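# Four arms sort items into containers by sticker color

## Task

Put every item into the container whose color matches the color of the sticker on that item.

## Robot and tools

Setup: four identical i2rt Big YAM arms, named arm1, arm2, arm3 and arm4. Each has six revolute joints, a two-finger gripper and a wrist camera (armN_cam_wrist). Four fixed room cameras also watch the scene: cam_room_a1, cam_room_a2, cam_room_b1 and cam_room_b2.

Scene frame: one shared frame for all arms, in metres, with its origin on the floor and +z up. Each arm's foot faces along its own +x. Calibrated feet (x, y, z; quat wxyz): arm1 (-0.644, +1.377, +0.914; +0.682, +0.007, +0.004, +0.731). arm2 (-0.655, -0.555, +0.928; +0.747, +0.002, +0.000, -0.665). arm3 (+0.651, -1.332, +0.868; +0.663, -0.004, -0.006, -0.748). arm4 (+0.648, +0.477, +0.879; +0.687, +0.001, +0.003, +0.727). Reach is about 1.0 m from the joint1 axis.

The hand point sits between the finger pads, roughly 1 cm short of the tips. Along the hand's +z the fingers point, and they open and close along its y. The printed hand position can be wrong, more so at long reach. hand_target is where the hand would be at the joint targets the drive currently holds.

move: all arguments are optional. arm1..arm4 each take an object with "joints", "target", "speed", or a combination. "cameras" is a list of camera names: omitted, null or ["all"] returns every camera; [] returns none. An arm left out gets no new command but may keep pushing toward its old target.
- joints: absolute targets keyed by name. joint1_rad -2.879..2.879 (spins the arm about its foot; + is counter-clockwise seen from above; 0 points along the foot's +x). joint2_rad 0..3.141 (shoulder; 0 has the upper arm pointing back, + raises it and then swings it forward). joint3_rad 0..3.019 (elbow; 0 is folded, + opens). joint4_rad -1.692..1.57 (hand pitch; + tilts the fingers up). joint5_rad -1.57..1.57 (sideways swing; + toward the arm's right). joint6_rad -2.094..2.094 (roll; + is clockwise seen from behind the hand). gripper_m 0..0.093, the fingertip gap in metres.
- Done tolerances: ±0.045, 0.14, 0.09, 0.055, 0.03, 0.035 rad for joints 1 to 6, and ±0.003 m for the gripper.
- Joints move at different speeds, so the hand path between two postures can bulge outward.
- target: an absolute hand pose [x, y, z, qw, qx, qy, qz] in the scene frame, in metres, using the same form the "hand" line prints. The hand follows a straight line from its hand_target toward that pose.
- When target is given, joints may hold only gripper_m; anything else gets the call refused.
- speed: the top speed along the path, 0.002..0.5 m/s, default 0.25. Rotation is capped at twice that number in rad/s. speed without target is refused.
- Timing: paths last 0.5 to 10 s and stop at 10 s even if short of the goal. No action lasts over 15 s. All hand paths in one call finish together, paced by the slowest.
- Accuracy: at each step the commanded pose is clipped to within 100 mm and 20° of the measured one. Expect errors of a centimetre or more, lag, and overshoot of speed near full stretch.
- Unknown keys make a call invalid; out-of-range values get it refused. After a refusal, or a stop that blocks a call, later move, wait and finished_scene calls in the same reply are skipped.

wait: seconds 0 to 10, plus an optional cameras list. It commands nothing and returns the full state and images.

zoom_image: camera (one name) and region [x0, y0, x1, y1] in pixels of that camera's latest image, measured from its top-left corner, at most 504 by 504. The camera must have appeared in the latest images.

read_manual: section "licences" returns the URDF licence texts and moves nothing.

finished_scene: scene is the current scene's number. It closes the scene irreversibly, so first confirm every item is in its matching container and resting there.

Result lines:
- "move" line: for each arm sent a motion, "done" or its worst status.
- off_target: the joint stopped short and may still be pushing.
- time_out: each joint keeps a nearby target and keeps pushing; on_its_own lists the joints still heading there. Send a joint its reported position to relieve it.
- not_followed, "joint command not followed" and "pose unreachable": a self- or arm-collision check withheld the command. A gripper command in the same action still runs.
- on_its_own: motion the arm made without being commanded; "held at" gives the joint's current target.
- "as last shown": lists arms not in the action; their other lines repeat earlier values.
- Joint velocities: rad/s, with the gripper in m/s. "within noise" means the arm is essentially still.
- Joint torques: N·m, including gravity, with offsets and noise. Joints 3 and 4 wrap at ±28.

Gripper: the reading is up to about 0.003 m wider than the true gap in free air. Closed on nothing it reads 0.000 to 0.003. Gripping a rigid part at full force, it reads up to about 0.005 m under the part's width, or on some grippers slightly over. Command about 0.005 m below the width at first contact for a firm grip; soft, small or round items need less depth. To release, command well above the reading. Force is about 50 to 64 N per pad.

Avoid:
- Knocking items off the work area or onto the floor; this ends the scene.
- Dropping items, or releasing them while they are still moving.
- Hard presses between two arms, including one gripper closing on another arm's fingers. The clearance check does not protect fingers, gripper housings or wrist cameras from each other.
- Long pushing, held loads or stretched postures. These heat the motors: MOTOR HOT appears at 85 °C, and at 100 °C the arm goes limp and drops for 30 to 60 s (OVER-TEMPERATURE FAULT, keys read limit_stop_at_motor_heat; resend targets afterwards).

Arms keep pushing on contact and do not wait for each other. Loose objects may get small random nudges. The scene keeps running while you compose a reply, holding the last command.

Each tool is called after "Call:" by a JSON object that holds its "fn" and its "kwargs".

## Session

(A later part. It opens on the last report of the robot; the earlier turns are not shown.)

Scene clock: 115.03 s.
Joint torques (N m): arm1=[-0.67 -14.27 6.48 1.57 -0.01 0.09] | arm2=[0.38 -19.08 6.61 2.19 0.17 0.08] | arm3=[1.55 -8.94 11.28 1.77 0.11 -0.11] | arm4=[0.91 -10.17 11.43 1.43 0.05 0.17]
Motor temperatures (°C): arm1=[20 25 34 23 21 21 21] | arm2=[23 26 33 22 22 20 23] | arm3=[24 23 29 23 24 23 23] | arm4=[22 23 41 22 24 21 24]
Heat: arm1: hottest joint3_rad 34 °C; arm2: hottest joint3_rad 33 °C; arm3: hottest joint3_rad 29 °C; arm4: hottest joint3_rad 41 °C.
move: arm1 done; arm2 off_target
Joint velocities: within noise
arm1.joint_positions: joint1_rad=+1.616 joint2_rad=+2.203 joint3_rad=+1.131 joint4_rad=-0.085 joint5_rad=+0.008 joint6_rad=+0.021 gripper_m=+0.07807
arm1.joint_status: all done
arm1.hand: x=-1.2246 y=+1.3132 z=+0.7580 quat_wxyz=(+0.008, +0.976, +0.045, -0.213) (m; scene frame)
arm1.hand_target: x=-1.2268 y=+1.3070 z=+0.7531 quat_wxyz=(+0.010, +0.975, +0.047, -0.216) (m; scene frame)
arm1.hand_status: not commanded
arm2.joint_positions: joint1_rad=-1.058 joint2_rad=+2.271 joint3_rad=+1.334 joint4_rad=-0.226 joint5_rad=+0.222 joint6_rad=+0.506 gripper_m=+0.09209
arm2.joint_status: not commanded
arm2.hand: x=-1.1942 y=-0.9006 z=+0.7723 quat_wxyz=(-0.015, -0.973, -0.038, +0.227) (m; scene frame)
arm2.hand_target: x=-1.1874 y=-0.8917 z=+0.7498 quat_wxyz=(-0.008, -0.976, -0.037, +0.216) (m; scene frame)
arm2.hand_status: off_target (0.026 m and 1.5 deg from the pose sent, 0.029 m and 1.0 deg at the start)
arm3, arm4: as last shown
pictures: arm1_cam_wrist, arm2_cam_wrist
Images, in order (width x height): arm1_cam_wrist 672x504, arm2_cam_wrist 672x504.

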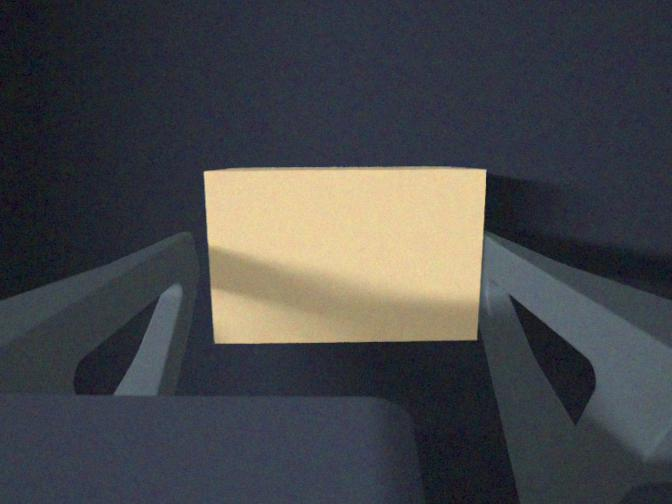

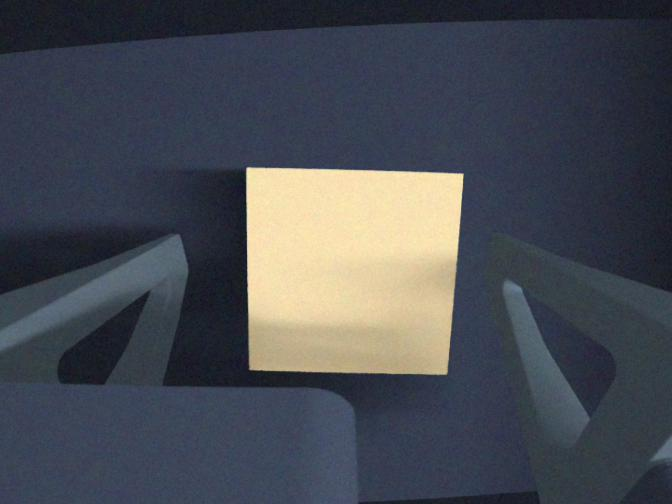

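Call:
{"fn": "move", "kwargs": {"arm1": {"joints": {"gripper_m": 0.071}}, "arm2": {"target": [-1.188, -0.892, 0.743, -0.0081, -0.9756, -0.0366, 0.2163], "speed": 0.05}, "cameras": ["arm1_cam_wrist", "arm2_cam_wrist"]}}

Scene clock: 120.13 s.
Joint torques (N m): arm1=[-0.73 -13.39 6.56 1.58 0 0.1] | arm2=[0.38 -19.02 6.78 2.21 0.16 0.08] | arm3=[1.49 -8.88 11.28 1.73 0.12 -0.11] | arm4=[0.91 -9.52 11.43 1.55 0.05 0.14]
Motor temperatures (°C): arm1=[20 25 33 23 21 21 21] | arm2=[23 26 32 22 22 20 23] | arm3=[24 24 29 23 24 23 23] | arm4=[22 23 41 22 24 21 24]
Heat: arm1: hottest joint3_rad 33 °C; arm2: hottest joint3_rad 32 °C; arm3: hottest joint3_rad 29 °C; arm4: hottest joint3_rad 41 °C.
move: arm1 done; arm2 off_target
Joint velocities: within noise
arm1.joint_positions: joint1_rad=+1.616 joint2_rad=+2.203 joint3_rad=+1.131 joint4_rad=-0.085 joint5_rad=+0.008 joint6_rad=+0.021 gripper_m=+0.07106
arm1.joint_status: all done
arm1.hand: x=-1.2246 y=+1.3132 z=+0.7580 quat_wxyz=(+0.008, +0.976, +0.045, -0.213) (m; scene frame)
arm1.hand_target: x=-1.2268 y=+1.3070 z=+0.7531 quat_wxyz=(+0.010, +0.975, +0.047, -0.216) (m; scene frame)
arm1.hand_status: not commanded
arm2.joint_positions: joint1_rad=-1.058 joint2_rad=+2.285 joint3_rad=+1.334 joint4_rad=-0.216 joint5_rad=+0.222 joint6_rad=+0.506 gripper_m=+0.09209
arm2.joint_status: not commanded
arm2.hand: x=-1.1925 y=-0.8993 z=+0.7645 quat_wxyz=(-0.014, -0.974, -0.038, +0.225) (m; scene frame)
arm2.hand_target: x=-1.1874 y=-0.8917 z=+0.7436 quat_wxyz=(-0.008, -0.976, -0.037, +0.216) (m; scene frame)
arm2.hand_status: off_target (0.023 m and 1.2 deg from the pose sent, 0.031 m and 1.5 deg at the start)
arm3.joint_positions: joint1_rad=+1.510 joint2_rad=+1.193 joint3_rad=+1.579 joint4_rad=-1.106 joint5_rad=-0.002 joint6_rad=+0.006 gripper_m=+0.09206
arm3.joint_status: not commanded
arm3.hand: x=+1.1265 y=-1.4122 z=+1.3586 quat_wxyz=(-0.413, -0.082, -0.906, +0.041) (m; scene frame)
arm3.hand_target: x=+1.1305 y=-1.4109 z=+1.3674 quat_wxyz=(-0.421, -0.077, -0.903, +0.043) (m; scene frame)
arm3.hand_status: not commanded
arm4.joint_positions: joint1_rad=-1.535 joint2_rad=+1.196 joint3_rad=+1.566 joint4_rad=-1.109 joint5_rad=+0.001 joint6_rad=-0.012 gripper_m=+0.09212
arm4.joint_status: not commanded
arm4.hand: x=+1.1326 y=+0.5229 z=+1.3566 quat_wxyz=(-0.401, +0.048, -0.915, -0.014) (m; scene frame)
arm4.hand_target: x=+1.1360 y=+0.5245 z=+1.3750 quat_wxyz=(-0.419, +0.043, -0.907, -0.018) (m; scene frame)
arm4.hand_status: not commanded
pictures: arm1_cam_wrist, arm2_cam_wrist
Images, in order (width x height): arm1_cam_wrist 672x504, arm2_cam_wrist 672x504.

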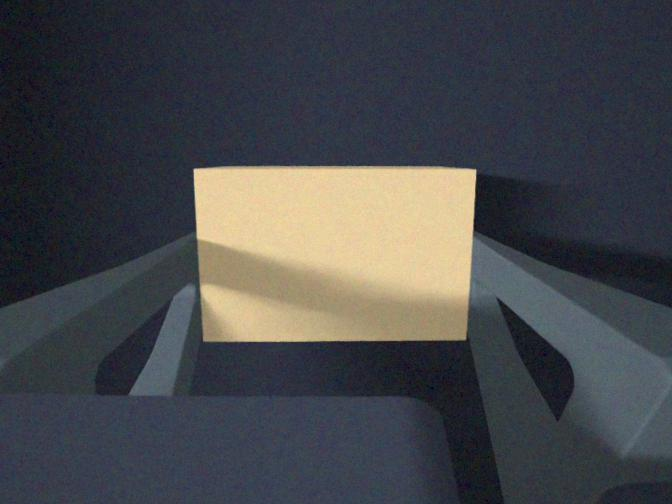

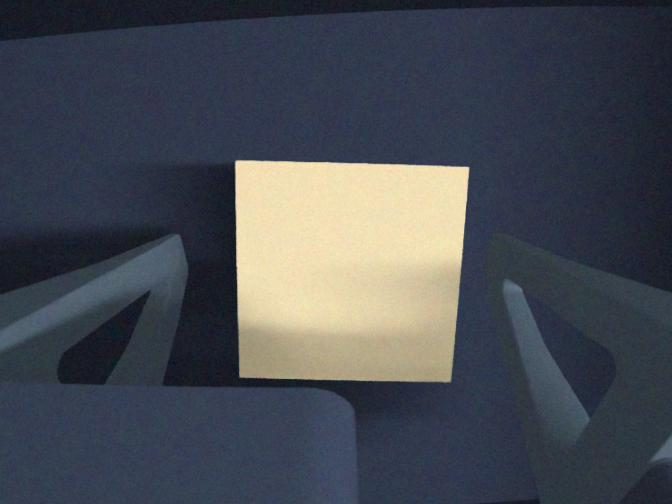

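Call:
{"fn": "move", "kwargs": {"arm1": {"joints": {"gripper_m": 0.066}}, "arm2": {"joints": {"gripper_m": 0.068}}, "cameras": []}}

Call:
{"fn": "move", "kwargs": {"arm1": {"joints": {"gripper_m": 0.06}}, "arm2": {"joints": {"gripper_m": 0.058}}, "cameras": ["arm1_cam_wrist", "arm2_cam_wrist"]}}

Call:
{"fn": "move", "kwargs": {"arm2": {"joints": {"gripper_m": 0.052}}, "cameras": []}}

Call:
{"fn": "move", "kwargs": {"arm2": {"joints": {"gripper_m": 0.045}}, "cameras": ["arm1_cam_wrist", "arm2_cam_wrist"]}}

Scene clock: 127.47 s.
Joint torques (N m): arm1=[-1.03 -13.57 6.58 1.66 0.05 0.1] | arm2=[0.26 -19.14 6.79 2.22 0.16 0.08] | arm3=[1.44 -8.88 11.25 1.8 0.12 -0.11] | arm4=[1.03 -9.47 11.44 1.51 0.07 0.15]
Motor temperatures (°C): arm1=[20 25 33 23 21 21 21] | arm2=[23 27 32 22 22 20 23] | arm3=[24 24 30 23 24 23 23] | arm4=[22 23 42 22 24 21 24]
Heat: arm1: hottest joint3_rad 33 °C; arm2: hottest joint3_rad 32 °C; arm3: hottest joint3_rad 30 °C; arm4: hottest joint3_rad 42 °C.
move: arm1 done; arm2 done
Joint velocities: within noise
arm1.joint_positions: joint1_rad=+1.616 joint2_rad=+2.203 joint3_rad=+1.131 joint4_rad=-0.085 joint5_rad=+0.008 joint6_rad=+0.021 gripper_m=+0.06851
arm1.joint_status: all done
arm1.hand: x=-1.2246 y=+1.3132 z=+0.7580 quat_wxyz=(+0.008, +0.976, +0.045, -0.213) (m; scene frame)
arm1.hand_target: x=-1.2268 y=+1.3070 z=+0.7531 quat_wxyz=(+0.010, +0.975, +0.047, -0.216) (m; scene frame)
arm1.hand_status: not commanded
arm2.joint_positions: joint1_rad=-1.058 joint2_rad=+2.285 joint3_rad=+1.334 joint4_rad=-0.216 joint5_rad=+0.222 joint6_rad=+0.506 gripper_m=+0.06810
arm2.joint_status: all done
arm2.hand: x=-1.1926 y=-0.8994 z=+0.7645 quat_wxyz=(-0.014, -0.973, -0.038, +0.225) (m; scene frame)
arm2.hand_target: x=-1.1874 y=-0.8917 z=+0.7436 quat_wxyz=(-0.008, -0.976, -0.037, +0.216) (m; scene frame)
arm2.hand_status: not commanded
arm3, arm4: as last shown
pictures: none
No camera images: "cameras" was empty.

Scene clock: 127.90 s.
Joint torques (N m): arm1=[-1.03 -14.21 6.46 1.7 0.03 0.11] | arm2=[0.32 -19.19 6.8 2.19 0.17 0.08] | arm3=[1.49 -8.88 11.25 1.77 0.12 -0.1] | arm4=[0.79 -10.23 11.47 1.5 0.04 0.16]
Motor temperatures (°C): arm1=[20 25 33 23 21 21 21] | arm2=[23 27 32 22 22 20 23] | arm3=[24 24 30 23 24 23 23] | arm4=[22 23 42 22 24 21 24]
Heat: arm1: hottest joint3_rad 33 °C; arm2: hottest joint3_rad 32 °C; arm3: hottest joint3_rad 30 °C; arm4: hottest joint3_rad 42 °C.
move: arm1 off_target; arm2 done
Joint velocities: within noise
arm1.joint_positions: joint1_rad=+1.616 joint2_rad=+2.203 joint3_rad=+1.131 joint4_rad=-0.085 joint5_rad=+0.008 joint6_rad=+0.021 gripper_m=+0.06851
arm1.joint_status: gripper_m off_target (ended at +0.06851, target +0.06000)
arm1.hand: x=-1.2246 y=+1.3132 z=+0.7580 quat_wxyz=(+0.008, +0.976, +0.045, -0.213) (m; scene frame)
arm1.hand_target: x=-1.2268 y=+1.3070 z=+0.7531 quat_wxyz=(+0.010, +0.975, +0.047, -0.216) (m; scene frame)
arm1.hand_status: not commanded
arm2.joint_positions: joint1_rad=-1.058 joint2_rad=+2.285 joint3_rad=+1.334 joint4_rad=-0.216 joint5_rad=+0.222 joint6_rad=+0.506 gripper_m=+0.05810
arm2.joint_status: all done
arm2.hand: x=-1.1926 y=-0.8994 z=+0.7645 quat_wxyz=(-0.014, -0.973, -0.038, +0.225) (m; scene frame)
arm2.hand_target: x=-1.1873 y=-0.8917 z=+0.7436 quat_wxyz=(-0.008, -0.976, -0.037, +0.216) (m; scene frame)
arm2.hand_status: not commanded
arm3, arm4: as last shown
pictures: arm1_cam_wrist, arm2_cam_wrist
Images, in order (width x height): arm1_cam_wrist 672x504, arm2_cam_wrist 672x504.

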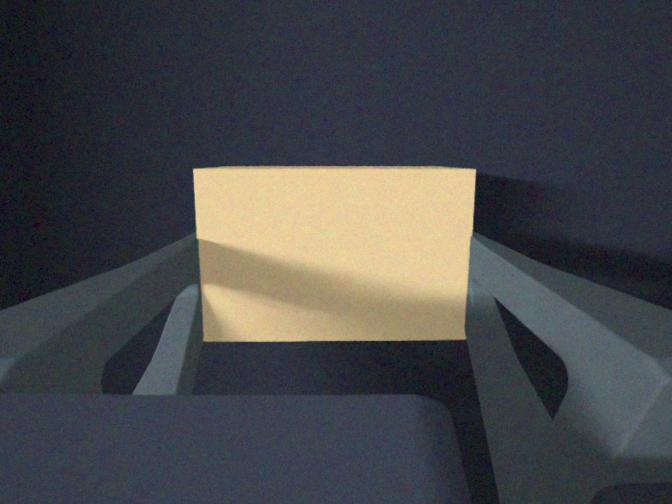

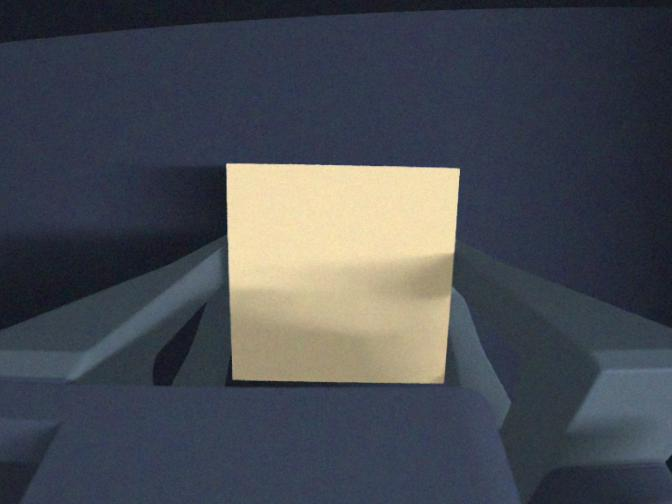

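Scene clock: 128.30 s.
Joint torques (N m): arm1=[-0.79 -13.1 6.67 1.59 0.01 0.06] | arm2=[0.38 -19.14 6.79 2.21 0.17 0.08] | arm3=[1.55 -9 11.25 1.74 0.12 -0.1] | arm4=[0.67 -9.23 11.37 1.55 0.08 0.15]
Motor temperatures (°C): arm1=[20 25 33 23 21 21 21] | arm2=[23 27 32 22 22 20 23] | arm3=[24 24 30 23 24 23 23] | arm4=[22 23 42 22 24 21 24]
Heat: arm1: hottest joint3_rad 33 °C; arm2: hottest joint3_rad 32 °C; arm3: hottest joint3_rad 30 °C; arm4: hottest joint3_rad 42 °C.
move: arm2 done
Joint velocities: within noise
arm1, arm3, arm4: as last shown
arm2.joint_positions: joint1_rad=-1.058 joint2_rad=+2.285 joint3_rad=+1.334 joint4_rad=-0.216 joint5_rad=+0.222 joint6_rad=+0.506 gripper_m=+0.05326
arm2.joint_status: all done
arm2.hand: x=-1.1927 y=-0.8994 z=+0.7646 quat_wxyz=(-0.014, -0.973, -0.038, +0.225) (m; scene frame)
arm2.hand_target: x=-1.1874 y=-0.8917 z=+0.7436 quat_wxyz=(-0.008, -0.976, -0.037, +0.216) (m; scene frame)
arm2.hand_status: not commanded
pictures: none
No camera images: "cameras" was empty.

Scene clock: 128.70 s.
Joint torques (N m): arm1=[-1.2 -14.21 6.61 1.57 0.02 0.09] | arm2=[0.38 -19.08 6.76 2.19 0.17 0.08] | arm3=[1.61 -8.94 11.25 1.76 0.12 -0.1] | arm4=[1.14 -9.41 11.54 1.5 0.04 0.17]
Motor temperatures (°C): arm1=[20 25 33 23 21 21 21] | arm2=[23 27 32 22 22 20 23] | arm3=[24 24 30 23 24 23 23] | arm4=[22 23 42 22 24 21 24]
Heat: arm1: hottest joint3_rad 33 °C; arm2: hottest joint3_rad 32 °C; arm3: hottest joint3_rad 30 °C; arm4: hottest joint3_rad 42 °C.
move: arm2 off_target
Joint velocities: within noise
arm1, arm3, arm4: as last shown
arm2.joint_positions: joint1_rad=-1.058 joint2_rad=+2.285 joint3_rad=+1.334 joint4_rad=-0.216 joint5_rad=+0.222 joint6_rad=+0.506 gripper_m=+0.05324
arm2.joint_status: gripper_m off_target (ended at +0.05324, target +0.04500)
arm2.hand: x=-1.1927 y=-0.8994 z=+0.7646 quat_wxyz=(-0.014, -0.973, -0.038, +0.225) (m; scene frame)
arm2.hand_target: x=-1.1874 y=-0.8917 z=+0.7436 quat_wxyz=(-0.008, -0.976, -0.037, +0.216) (m; scene frame)
arm2.hand_status: not commanded
pictures: arm1_cam_wrist, arm2_cam_wrist
Images, in order (width x height): arm1_cam_wrist 672x504, arm2_cam_wrist 672x504.

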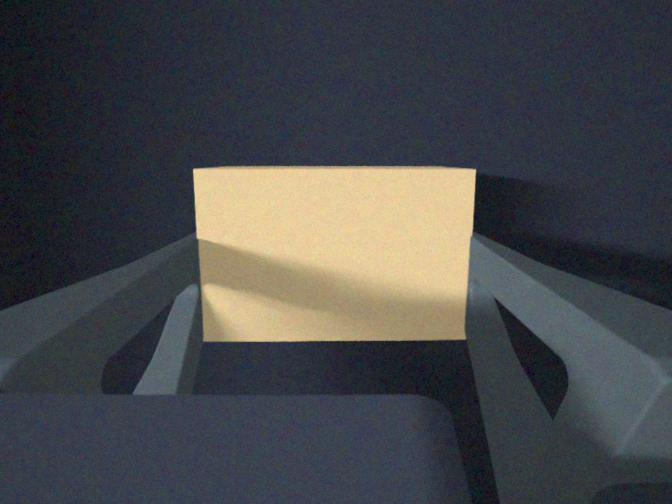

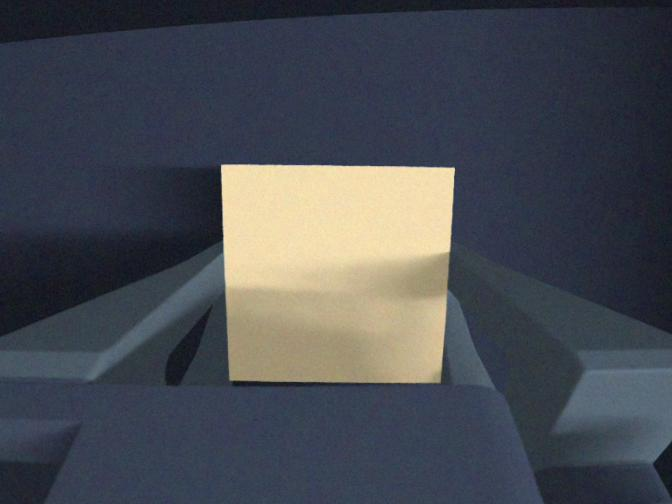

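Call:
{"fn": "move", "kwargs": {"arm1": {"target": [-1.227, 1.307, 0.86, -0.0104, -0.9751, -0.0469, 0.2162], "speed": 0.1}, "arm2": {"target": [-1.188, -0.896, 0.86, -0.0081, -0.9756, -0.0366, 0.2163], "speed": 0.1}, "cameras": ["arm1_cam_wrist", "arm2_cam_wrist"]}}

Call:
{"fn": "move", "kwargs": {"arm1": {"target": [-1.227, 1.307, 1.06, -0.0104, -0.9751, -0.0469, 0.2162], "speed": 0.15}, "arm2": {"target": [-1.188, -0.896, 1.06, -0.0081, -0.9756, -0.0366, 0.2163], "speed": 0.15}, "cameras": ["arm1_cam_wrist", "arm2_cam_wrist", "cam_room_b1", "cam_room_b2"]}}

Call:
{"fn": "zoom_image", "kwargs": {"camera": "cam_room_b1", "region": [200, 230, 320, 330]}}

Call:
{"fn": "zoom_image", "kwargs": {"camera": "cam_room_b2", "region": [300, 230, 420, 330]}}

Scene clock: 138.40 s.
Joint torques (N m): arm1=[-1.55 -15.97 7.86 0.84 -0.01 0.09] | arm2=[0.73 -22.53 8.06 0.98 0.27 0.12] | arm3=[1.38 -8.82 11.22 1.77 0.11 -0.11] | arm4=[1.26 -9.7 11.52 1.39 0.06 0.18]
Motor temperatures (°C): arm1=[20 25 33 23 21 21 22] | arm2=[23 27 31 22 22 20 23] | arm3=[24 24 30 23 24 23 23] | arm4=[21 23 42 22 24 21 24]
Heat: arm1: hottest joint3_rad 33 °C; arm2: hottest joint3_rad 31 °C; arm3: hottest joint3_rad 30 °C; arm4: hottest joint3_rad 42 °C.
move: arm1 off_target; arm2 done
Joint velocities: within noise
arm1.joint_positions: joint1_rad=+1.616 joint2_rad=+2.005 joint3_rad=+1.122 joint4_rad=-0.285 joint5_rad=+0.008 joint6_rad=+0.021 gripper_m=+0.06851
arm1.joint_status: not commanded
arm1.hand: x=-1.2229 y=+1.3131 z=+0.8470 quat_wxyz=(+0.008, +0.977, +0.045, -0.208) (m; scene frame)
arm1.hand_target: x=-1.2268 y=+1.3070 z=+0.8598 quat_wxyz=(+0.010, +0.975, +0.047, -0.216) (m; scene frame)
arm1.hand_status: off_target (0.015 m and 1.1 deg from the pose sent, 0.102 m and 0.5 deg at the start)
arm2.joint_positions: joint1_rad=-1.058 joint2_rad=+2.104 joint3_rad=+1.319 joint4_rad=-0.404 joint5_rad=+0.222 joint6_rad=+0.506 gripper_m=+0.05324
arm2.joint_status: not commanded
arm2.hand: x=-1.1889 y=-0.8969 z=+0.8536 quat_wxyz=(-0.008, -0.975, -0.040, +0.216) (m; scene frame)
arm2.hand_target: x=-1.1880 y=-0.8959 z=+0.8599 quat_wxyz=(-0.008, -0.976, -0.037, +0.216) (m; scene frame)
arm2.hand_status: done (0.007 m and 0.4 deg from the pose sent, 0.096 m and 1.3 deg at the start)
arm3, arm4: as last shown
pictures: arm1_cam_wrist, arm2_cam_wrist
Images, in order (width x height): arm1_cam_wrist 672x504, arm2_cam_wrist 672x504.

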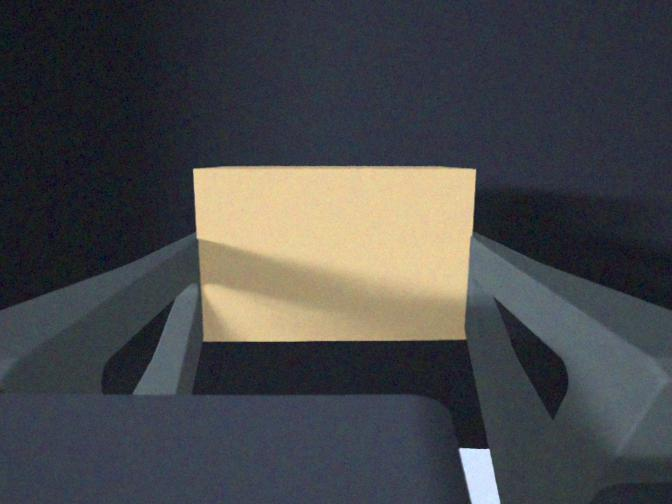

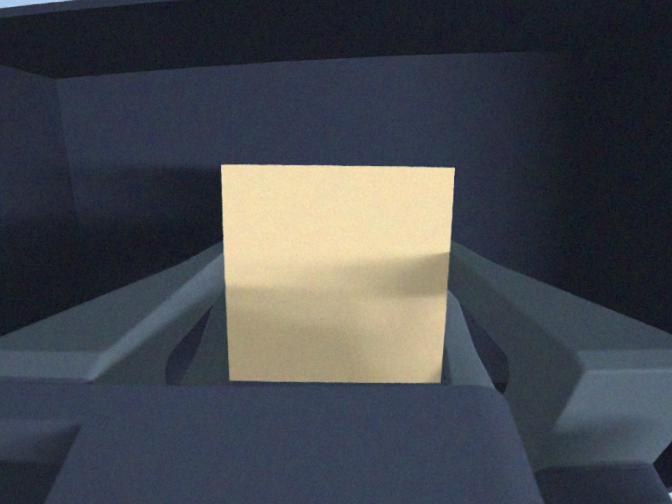

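Scene clock: 140.40 s.
Joint torques (N m): arm1=[-0.62 -14.33 15.28 0.62 -0.05 0.04] | arm2=[0.73 -20.13 14.78 0.88 0.26 0.12] | arm3=[1.61 -9 11.22 1.74 0.12 -0.11] | arm4=[0.79 -9.41 11.48 1.48 0.07 0.16]
Motor temperatures (°C): arm1=[20 25 33 23 21 21 22] | arm2=[23 27 32 22 22 20 23] | arm3=[24 24 30 23 24 23 23] | arm4=[21 23 42 22 24 21 24]
Heat: arm1: hottest joint3_rad 33 °C; arm2: hottest joint3_rad 32 °C; arm3: hottest joint3_rad 30 °C; arm4: hottest joint3_rad 42 °C.
move: arm1 off_target; arm2 off_target
Joint velocities: within noise
arm1.joint_positions: joint1_rad=+1.616 joint2_rad=+1.696 joint3_rad=+1.258 joint4_rad=-0.772 joint5_rad=+0.008 joint6_rad=+0.021 gripper_m=+0.06851
arm1.joint_status: not commanded
arm1.hand: x=-1.2078 y=+1.3140 z=+1.0283 quat_wxyz=(+0.007, +0.981, +0.045, -0.187) (m; scene frame)
arm1.hand_target: x=-1.2254 y=+1.3072 z=+1.0603 quat_wxyz=(+0.011, +0.975, +0.047, -0.216) (m; scene frame)
arm1.hand_status: off_target (0.038 m and 3.5 deg from the pose sent, 0.213 m and 1.1 deg at the start)
arm2.joint_positions: joint1_rad=-1.058 joint2_rad=+1.818 joint3_rad=+1.431 joint4_rad=-0.848 joint5_rad=+0.222 joint6_rad=+0.506 gripper_m=+0.05323
arm2.joint_status: not commanded
arm2.hand: x=-1.1738 y=-0.8862 z=+1.0348 quat_wxyz=(+0.004, -0.979, -0.042, +0.198) (m; scene frame)
arm2.hand_target: x=-1.1870 y=-0.8953 z=+1.0604 quat_wxyz=(-0.008, -0.976, -0.037, +0.217) (m; scene frame)
arm2.hand_status: off_target (0.031 m and 2.7 deg from the pose sent, 0.206 m and 0.4 deg at the start)
arm3, arm4: as last shown
pictures: arm1_cam_wrist, arm2_cam_wrist, cam_room_b1, cam_room_b2
Images, in order (width x height): arm1_cam_wrist 672x504, arm2_cam_wrist 672x504, cam_room_b1 672x504, cam_room_b2 672x504.

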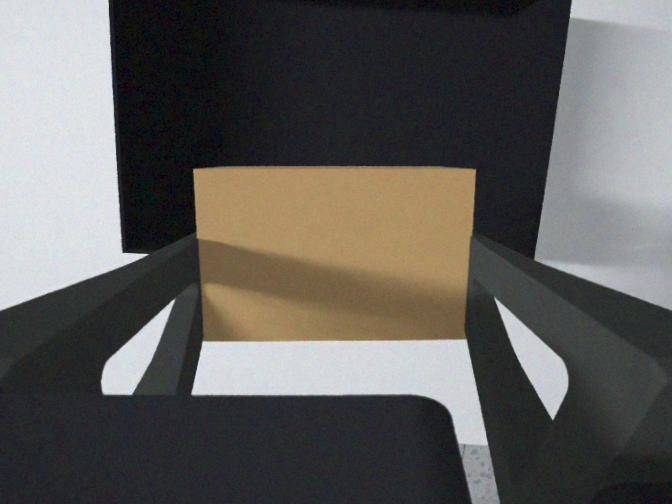

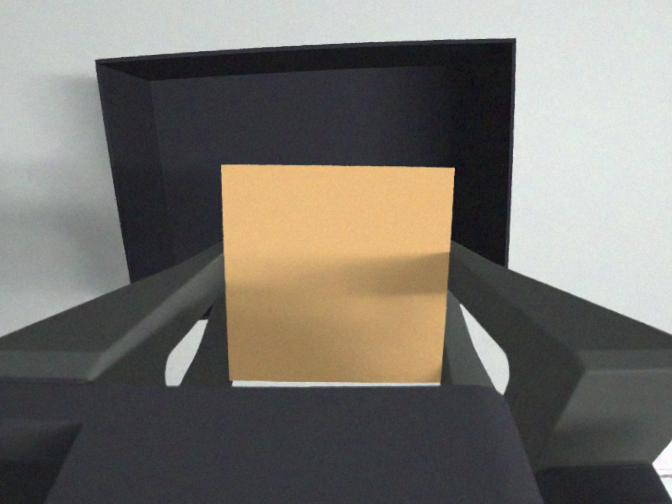

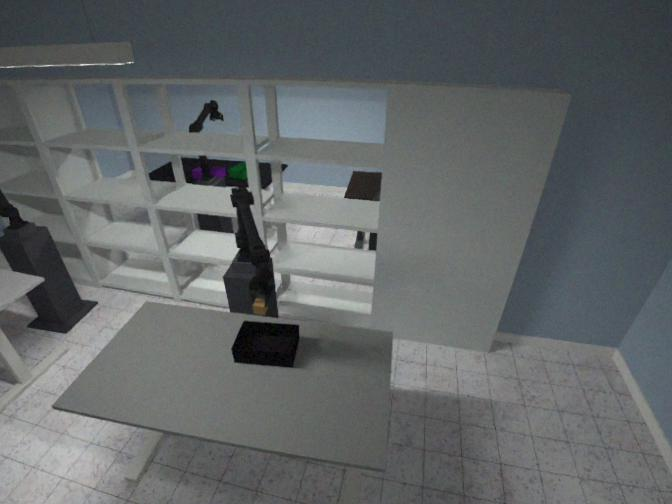

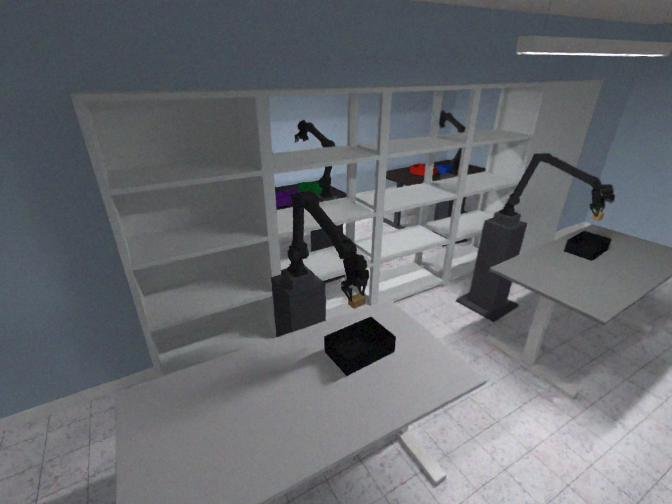

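Scaled by 4.200.

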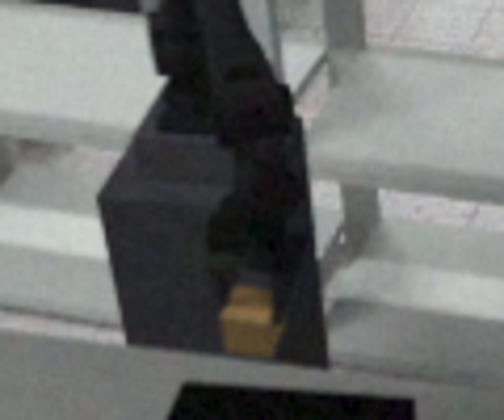

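Scaled by 4.200.

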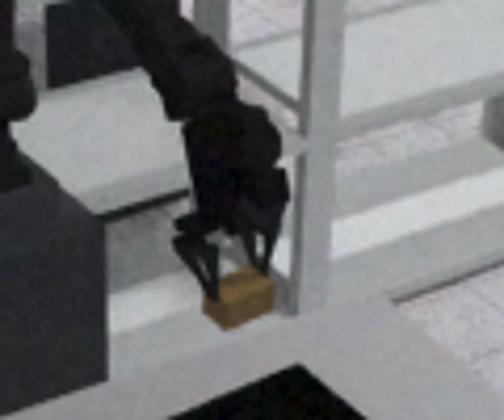

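Call:
{"fn": "move", "kwargs": {"arm1": {"joints": {"joint2_rad": 1.1, "joint3_rad": 1.5, "joint4_rad": -0.9, "joint5_rad": 0, "joint6_rad": 0}}, "arm2": {"joints": {"joint1_rad": -1.3, "joint2_rad": 1.1, "joint3_rad": 1.5, "joint4_rad": -0.9, "joint5_rad": 0, "joint6_rad": 0}}, "cameras": []}}

Call:
{"fn": "move", "kwargs": {"arm1": {"joints": {"joint4_rad": 0.1}}, "arm2": {"joints": {"joint4_rad": 0.1}}, "cameras": ["arm1_cam_wrist", "arm2_cam_wrist", "cam_room_b1", "cam_room_b2"]}}

Scene clock: 150.87 s.
Joint torques (N m): arm1=[-1.08 -5.48 12.46 1.52 -0.02 -0.04] | arm2=[0.62 -8.64 13 2.07 -0.08 -0.08] | arm3=[1.38 -9.05 11.25 1.76 0.12 -0.11] | arm4=[1.08 -9.29 11.45 1.48 0.07 0.18]
Motor temperatures (°C): arm1=[20 25 33 23 21 21 22] | arm2=[23 27 34 22 22 20 24] | arm3=[24 24 30 23 24 23 23] | arm4=[21 23 42 22 24 21 24]
Heat: arm1: hottest joint3_rad 33 °C; arm2: hottest joint3_rad 34 °C; arm3: hottest joint3_rad 30 °C; arm4: hottest joint3_rad 42 °C.
move: arm1 done; arm2 done
Joint velocities: within noise
arm1.joint_positions: joint1_rad=+1.616 joint2_rad=+1.111 joint3_rad=+1.488 joint4_rad=-0.895 joint5_rad=+0.002 joint6_rad=+0.008 gripper_m=+0.06851
arm1.joint_status: all done
arm1.hand: x=-1.1160 y=+1.3216 z=+1.4401 quat_wxyz=(+0.028, +0.859, +0.046, -0.508) (m; scene frame)
arm1.hand_target: x=-1.1102 y=+1.3184 z=+1.4508 quat_wxyz=(+0.029, +0.854, +0.053, -0.516) (m; scene frame)
arm1.hand_status: not commanded
arm2.joint_positions: joint1_rad=-1.299 joint2_rad=+1.098 joint3_rad=+1.483 joint4_rad=-0.891 joint5_rad=+0.001 joint6_rad=+0.014 gripper_m=+0.05323
arm2.joint_status: all done
arm2.hand: x=-1.0995 y=-0.7378 z=+1.4496 quat_wxyz=(-0.100, -0.847, -0.161, +0.497) (m; scene frame)
arm2.hand_target: x=-1.0990 y=-0.7374 z=+1.4562 quat_wxyz=(-0.097, -0.845, -0.166, +0.500) (m; scene frame)
arm2.hand_status: not commanded
arm3, arm4: as last shown
pictures: none
No camera images: "cameras" was empty.

Scene clock: 152.33 s.
Joint torques (N m): arm1=[-0.97 -4.95 12.08 2.25 -0.02 -0.05] | arm2=[0.67 -8.35 12.7 3.15 -0.07 -0.08] | arm3=[1.44 -8.94 11.25 1.77 0.12 -0.11] | arm4=[1.03 -9.29 11.38 1.39 0.06 0.14]
Motor temperatures (°C): arm1=[20 25 33 23 21 21 22] | arm2=[23 27 35 22 22 20 24] | arm3=[24 24 30 23 24 23 23] | arm4=[21 23 42 22 24 21 24]
Heat: arm1: hottest joint3_rad 33 °C; arm2: hottest joint3_rad 35 °C; arm3: hottest joint3_rad 30 °C; arm4: hottest joint3_rad 42 °C.
move: arm1 done; arm2 done
Joint velocities: within noise
arm1.joint_positions: joint1_rad=+1.616 joint2_rad=+1.111 joint3_rad=+1.488 joint4_rad=+0.079 joint5_rad=+0.002 joint6_rad=+0.008 gripper_m=+0.06851
arm1.joint_status: all done
arm1.hand: x=-1.1196 y=+1.3201 z=+1.6701 quat_wxyz=(+0.050, +0.522, +0.029, -0.851) (m; scene frame)
arm1.hand_target: x=-1.1067 y=+1.3177 z=+1.6865 quat_wxyz=(+0.051, +0.503, +0.033, -0.862) (m; scene frame)
arm1.hand_status: not commanded
arm2.joint_positions: joint1_rad=-1.299 joint2_rad=+1.098 joint3_rad=+1.483 joint4_rad=+0.076 joint5_rad=+0.001 joint6_rad=+0.014 gripper_m=+0.05323
arm2.joint_status: all done
arm2.hand: x=-1.1048 y=-0.7405 z=+1.6780 quat_wxyz=(-0.169, -0.519, -0.099, +0.832) (m; scene frame)
arm2.hand_target: x=-1.0997 y=-0.7382 z=+1.6920 quat_wxyz=(-0.165, -0.502, -0.099, +0.843) (m; scene frame)
arm2.hand_status: not commanded
arm3.joint_positions: joint1_rad=+1.510 joint2_rad=+1.193 joint3_rad=+1.579 joint4_rad=-1.106 joint5_rad=-0.002 joint6_rad=+0.006 gripper_m=+0.09206
arm3.joint_status: not commanded
arm3.hand: x=+1.1265 y=-1.4122 z=+1.3586 quat_wxyz=(-0.413, -0.082, -0.906, +0.041) (m; scene frame)
arm3.hand_target: x=+1.1305 y=-1.4109 z=+1.3674 quat_wxyz=(-0.421, -0.077, -0.903, +0.043) (m; scene frame)
arm3.hand_status: not commanded
arm4.joint_positions: joint1_rad=-1.535 joint2_rad=+1.196 joint3_rad=+1.566 joint4_rad=-1.109 joint5_rad=+0.001 joint6_rad=-0.012 gripper_m=+0.09212
arm4.joint_status: not commanded
arm4.hand: x=+1.1326 y=+0.5229 z=+1.3566 quat_wxyz=(-0.401, +0.048, -0.915, -0.014) (m; scene frame)
arm4.hand_target: x=+1.1360 y=+0.5245 z=+1.3750 quat_wxyz=(-0.419, +0.043, -0.907, -0.018) (m; scene frame)
arm4.hand_status: not commanded
pictures: arm1_cam_wrist, arm2_cam_wrist, cam_room_b1, cam_room_b2
Images, in order (width x height): arm1_cam_wrist 672x504, arm2_cam_wrist 672x504, cam_room_b1 672x504, cam_room_b2 672x504.

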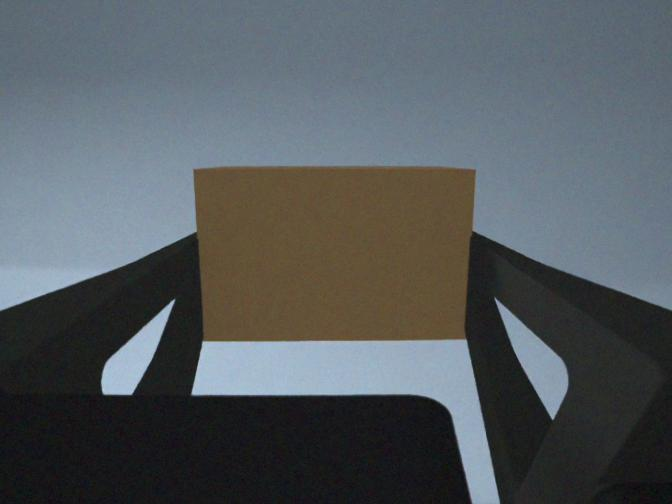

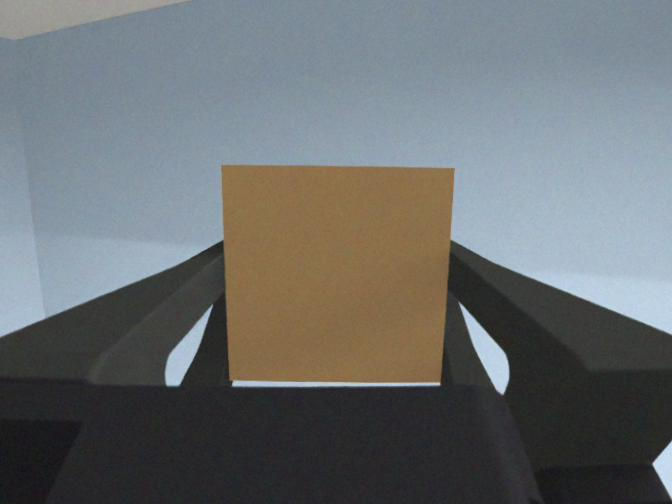

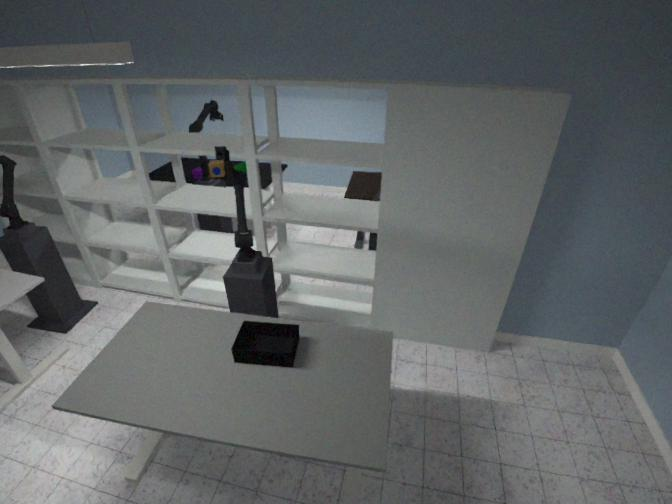

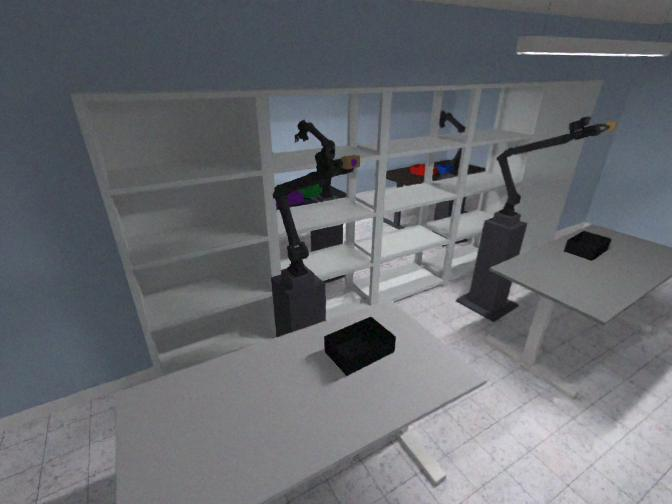

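Call:
{"fn": "zoom_image", "kwargs": {"camera": "cam_room_b1", "region": [180, 140, 260, 200]}}

Call:
{"fn": "zoom_image", "kwargs": {"camera": "cam_room_b2", "region": [310, 130, 390, 190]}}

Call:
{"fn": "zoom_image", "kwargs": {"camera": "cam_room_b2", "region": [570, 100, 640, 150]}}

Scaled by 6.300.

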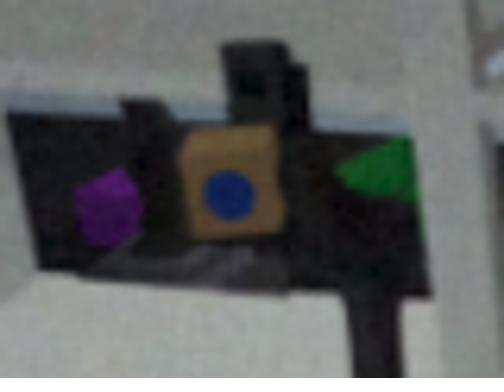

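Scaled by 6.300.

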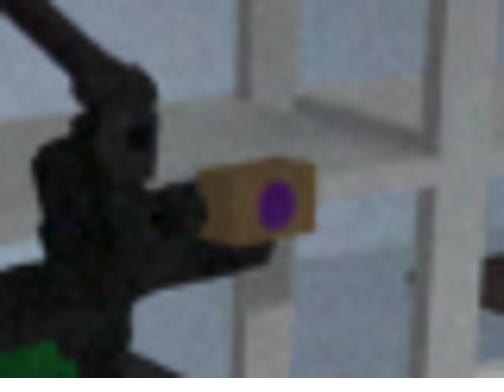

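Scaled by 7.200.

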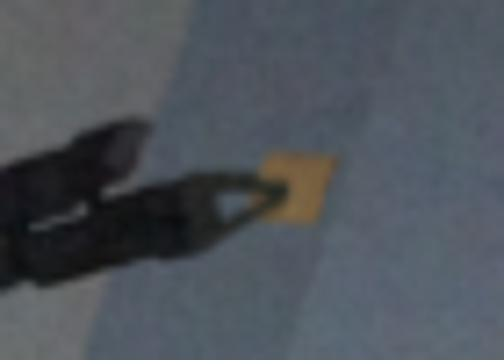

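Call:
{"fn": "move", "kwargs": {"arm1": {"joints": {"joint2_rad": 0.9, "joint3_rad": 1.5, "joint4_rad": -1.45}}, "arm2": {"joints": {"joint2_rad": 0.9, "joint3_rad": 1.5, "joint4_rad": -1.45}}, "arm3": {"joints": {"joint2_rad": 0.9, "joint3_rad": 1.5, "joint4_rad": -1.45}}, "arm4": {"joints": {"joint2_rad": 0.9, "joint3_rad": 1.5, "joint4_rad": -1.45}}, "cameras": []}}

Call:
{"fn": "move", "kwargs": {"arm1": {"joints": {"joint1_rad": 0}}, "arm2": {"joints": {"joint1_rad": 0}}, "arm3": {"joints": {"joint1_rad": 0}}, "arm4": {"joints": {"joint1_rad": 0}}, "cameras": ["arm1_cam_wrist", "arm2_cam_wrist"]}}

Scene clock: 170.80 s.
Joint torques (N m): arm1=[-1.03 -2.02 11.49 1.37 -0.07 -0.07] | arm2=[0.67 -5.19 11.44 1.55 -0.08 -0.07] | arm3=[1.49 -3.9 9.33 1.1 0.11 -0.11] | arm4=[0.67 -3.72 9.28 0.72 0.06 0.16]
Motor temperatures (°C): arm1=[20 25 34 23 21 21 22] | arm2=[23 26 36 22 22 20 24] | arm3=[24 24 30 23 24 23 23] | arm4=[21 23 43 22 24 21 24]
Heat: arm1: hottest joint3_rad 34 °C; arm2: hottest joint3_rad 36 °C; arm3: hottest joint3_rad 30 °C; arm4: hottest joint3_rad 43 °C.
move: arm1 done; arm2 done; arm3 done; arm4 done
Joint velocities: within noise
arm1.joint_positions: joint1_rad=+1.616 joint2_rad=+0.912 joint3_rad=+1.485 joint4_rad=-1.442 joint5_rad=+0.002 joint6_rad=+0.008 gripper_m=+0.06851
arm1.joint_status: all done
arm1.hand: x=-0.9575 y=+1.3399 z=+1.4093 quat_wxyz=(+0.019, +0.935, +0.050, -0.350) (m; scene frame)
arm1.hand_target: x=-0.9508 y=+1.3380 z=+1.4191 quat_wxyz=(+0.020, +0.931, +0.057, -0.359) (m; scene frame)
arm1.hand_status: not commanded
arm2.joint_positions: joint1_rad=-1.299 joint2_rad=+0.909 joint3_rad=+1.486 joint4_rad=-1.439 joint5_rad=+0.001 joint6_rad=+0.014 gripper_m=+0.05323
arm2.joint_status: all done
arm2.hand: x=-0.9551 y=-0.6786 z=+1.4199 quat_wxyz=(-0.068, -0.922, -0.175, +0.339) (m; scene frame)
arm2.hand_target: x=-0.9498 y=-0.6764 z=+1.4274 quat_wxyz=(-0.067, -0.919, -0.181, +0.345) (m; scene frame)
arm2.hand_status: not commanded
arm3.joint_positions: joint1_rad=+1.510 joint2_rad=+0.905 joint3_rad=+1.492 joint4_rad=-1.445 joint5_rad=-0.002 joint6_rad=+0.006 gripper_m=+0.09206
arm3.joint_status: all done
arm3.hand: x=+0.9654 y=-1.3826 z=+1.3643 quat_wxyz=(-0.349, -0.085, -0.933, +0.036) (m; scene frame)
arm3.hand_target: x=+0.9625 y=-1.3809 z=+1.3690 quat_wxyz=(-0.352, -0.080, -0.932, +0.037) (m; scene frame)
arm3.hand_status: not commanded
arm4.joint_positions: joint1_rad=-1.535 joint2_rad=+0.901 joint3_rad=+1.483 joint4_rad=-1.440 joint5_rad=+0.001 joint6_rad=-0.012 gripper_m=+0.09212
arm4.joint_status: all done
arm4.hand: x=+0.9688 y=+0.5078 z=+1.3713 quat_wxyz=(-0.347, +0.049, -0.937, -0.012) (m; scene frame)
arm4.hand_target: x=+0.9660 y=+0.5084 z=+1.3778 quat_wxyz=(-0.350, +0.045, -0.936, -0.015) (m; scene frame)
arm4.hand_status: not commanded
pictures: none
No camera images: "cameras" was empty.

Scene clock: 172.60 s.
Joint torques (N m): arm1=[-2.2 -1.73 11.49 1.09 -0.02 -0.02] | arm2=[1.03 -5.13 11.45 1.61 -0.03 -0.07] | arm3=[0.56 -3.66 9.28 1.13 0 -0.11] | arm4=[1.2 -3.66 9.37 0.69 0.07 0.11]
Motor temperatures (°C): arm1=[20 25 34 23 21 21 22] | arm2=[23 26 36 22 22 20 24] | arm3=[24 24 30 23 24 23 23] | arm4=[21 23 42 22 24 21 24]
Heat: arm1: hottest joint3_rad 34 °C; arm2: hottest joint3_rad 36 °C; arm3: hottest joint3_rad 30 °C; arm4: hottest joint3_rad 42 °C.
move: arm1 done; arm2 done; arm3 done; arm4 done
Joint velocities: within noise
arm1.joint_positions: joint1_rad=+0.006 joint2_rad=+0.912 joint3_rad=+1.485 joint4_rad=-1.442 joint5_rad=+0.001 joint6_rad=+0.006 gripper_m=+0.06852
arm1.joint_status: all done
arm1.hand: x=-0.6594 y=+1.6987 z=+1.4056 quat_wxyz=(-0.229, +0.684, -0.643, -0.258) (m; scene frame)
arm1.hand_target: x=-0.6572 y=+1.6925 z=+1.4154 quat_wxyz=(-0.237, +0.682, -0.640, -0.264) (m; scene frame)
arm1.hand_status: not commanded
arm2.joint_positions: joint1_rad=-0.003 joint2_rad=+0.909 joint3_rad=+1.486 joint4_rad=-1.439 joint5_rad=+0.000 joint6_rad=+0.014 gripper_m=+0.05323
arm2.joint_status: all done
arm2.hand: x=-0.6199 y=-0.8778 z=+1.4199 quat_wxyz=(-0.260, -0.630, -0.696, +0.228) (m; scene frame)
arm2.hand_target: x=-0.6194 y=-0.8719 z=+1.4275 quat_wxyz=(-0.263, -0.623, -0.699, +0.233) (m; scene frame)
arm2.hand_status: not commanded
arm3.joint_positions: joint1_rad=+0.010 joint2_rad=+0.905 joint3_rad=+1.492 joint4_rad=-1.445 joint5_rad=+0.001 joint6_rad=+0.005 gripper_m=+0.09206
arm3.joint_status: all done
arm3.hand: x=+0.6143 y=-1.6430 z=+1.3675 quat_wxyz=(-0.238, -0.699, -0.621, +0.264) (m; scene frame)
arm3.hand_target: x=+0.6116 y=-1.6395 z=+1.3722 quat_wxyz=(-0.239, -0.699, -0.619, +0.268) (m; scene frame)
arm3.hand_status: not commanded
arm4.joint_positions: joint1_rad=-0.002 joint2_rad=+0.901 joint3_rad=+1.483 joint4_rad=-1.440 joint5_rad=+0.000 joint6_rad=-0.012 gripper_m=+0.09212
arm4.joint_status: all done
arm4.hand: x=+0.6333 y=+0.7985 z=+1.3719 quat_wxyz=(-0.239, +0.684, -0.641, -0.253) (m; scene frame)
arm4.hand_target: x=+0.6328 y=+0.7957 z=+1.3784 quat_wxyz=(-0.239, +0.680, -0.644, -0.257) (m; scene frame)
arm4.hand_status: not commanded
pictures: arm1_cam_wrist, arm2_cam_wrist
Images, in order (width x height): arm1_cam_wrist 672x504, arm2_cam_wrist 672x504.

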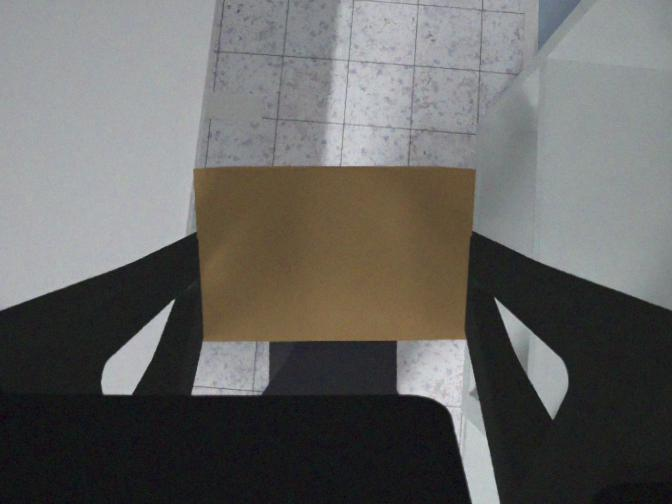

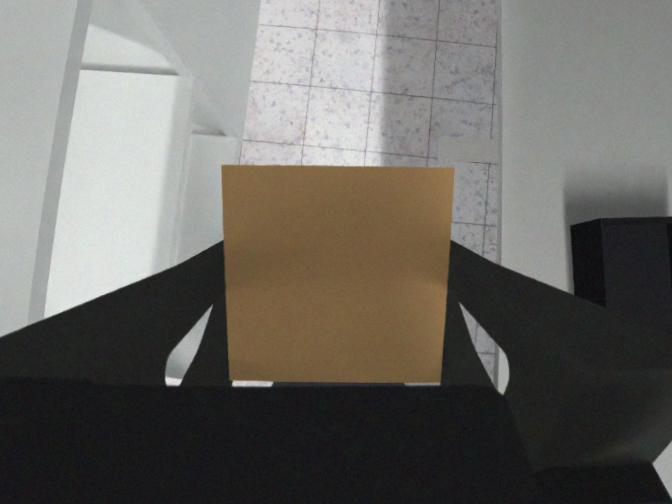

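Call:
{"fn": "move", "kwargs": {"arm1": {"joints": {"joint1_rad": -2.25}}, "arm2": {"joints": {"joint1_rad": 0.918}}, "arm3": {"joints": {"joint1_rad": -1.96}}, "arm4": {"joints": {"joint1_rad": 0.9}}, "cameras": ["arm1_cam_wrist", "arm2_cam_wrist"]}}

Scene clock: 178.93 s.
Joint torques (N m): arm1=[-2.02 -2.2 11.58 1.16 -0.04 -0.08] | arm2=[0.97 -5.13 11.41 1.61 0.02 -0.07] | arm3=[0.62 -4.25 9.39 1.09 -0.05 -0.11] | arm4=[1.03 -3.72 9.29 0.7 0.12 0.15]
Motor temperatures (°C): arm1=[20 25 35 23 21 21 22] | arm2=[23 26 35 22 22 20 24] | arm3=[24 24 31 23 24 23 23] | arm4=[21 23 41 22 24 21 24]
Heat: arm1: hottest joint3_rad 35 °C; arm2: hottest joint3_rad 35 °C; arm3: hottest joint3_rad 31 °C; arm4: hottest joint3_rad 41 °C.
move: arm1 done; arm2 done; arm3 done; arm4 done
Joint velocities: within noise
arm1.joint_positions: joint1_rad=-2.244 joint2_rad=+0.912 joint3_rad=+1.485 joint4_rad=-1.442 joint5_rad=+0.002 joint6_rad=+0.006 gripper_m=+0.06854
arm1.joint_status: all done
arm1.hand: x=-0.3704 y=+1.1914 z=+1.3998 quat_wxyz=(-0.320, -0.282, -0.898, +0.103) (m; scene frame)
arm1.hand_target: x=-0.3763 y=+1.1938 z=+1.4097 quat_wxyz=(-0.329, -0.281, -0.895, +0.107) (m; scene frame)
arm1.hand_status: not commanded
arm2.joint_positions: joint1_rad=+0.914 joint2_rad=+0.909 joint3_rad=+1.486 joint4_rad=-1.439 joint5_rad=-0.001 joint6_rad=+0.013 gripper_m=+0.05323
arm2.joint_status: all done
arm2.hand: x=-0.3790 y=-0.7230 z=+1.4209 quat_wxyz=(-0.336, -0.256, -0.902, +0.088) (m; scene frame)
arm2.hand_target: x=-0.3835 y=-0.7192 z=+1.4284 quat_wxyz=(-0.340, -0.248, -0.902, +0.092) (m; scene frame)
arm2.hand_status: not commanded
arm3.joint_positions: joint1_rad=-1.950 joint2_rad=+0.905 joint3_rad=+1.492 joint4_rad=-1.445 joint5_rad=+0.002 joint6_rad=+0.005 gripper_m=+0.09206
arm3.joint_status: all done
arm3.hand: x=+0.3697 y=-1.1706 z=+1.3607 quat_wxyz=(+0.080, -0.908, +0.237, +0.336) (m; scene frame)
arm3.hand_target: x=+0.3738 y=-1.1695 z=+1.3654 quat_wxyz=(+0.083, -0.906, +0.238, +0.339) (m; scene frame)
arm3.hand_status: not commanded
arm4.joint_positions: joint1_rad=+0.898 joint2_rad=+0.901 joint3_rad=+1.483 joint4_rad=-1.440 joint5_rad=-0.001 joint6_rad=-0.012 gripper_m=+0.09212
arm4.joint_status: all done
arm4.hand: x=+0.3894 y=+0.6643 z=+1.3735 quat_wxyz=(-0.105, +0.894, -0.280, -0.334) (m; scene frame)
arm4.hand_target: x=+0.3913 y=+0.6622 z=+1.3800 quat_wxyz=(-0.104, +0.891, -0.284, -0.338) (m; scene frame)
arm4.hand_status: not commanded
pictures: arm1_cam_wrist, arm2_cam_wrist
Images, in order (width x height): arm1_cam_wrist 672x504, arm2_cam_wrist 672x504.

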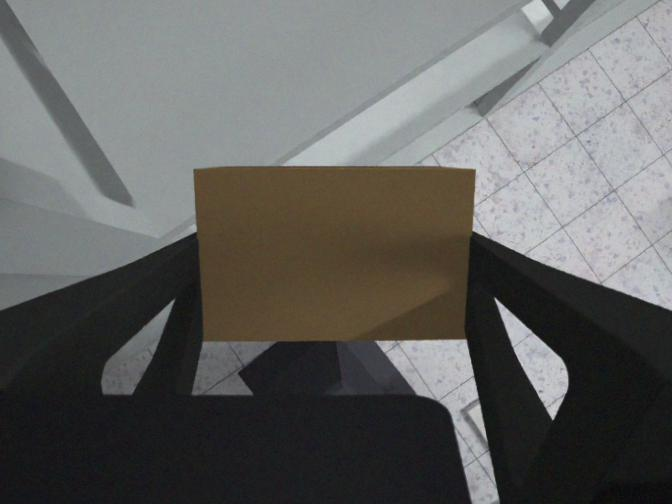

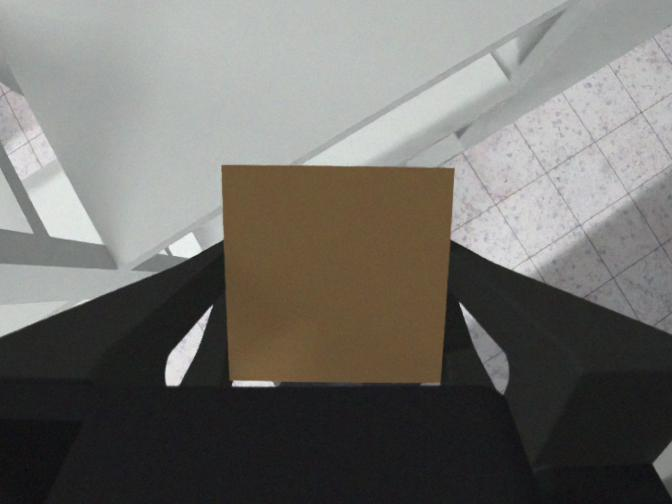

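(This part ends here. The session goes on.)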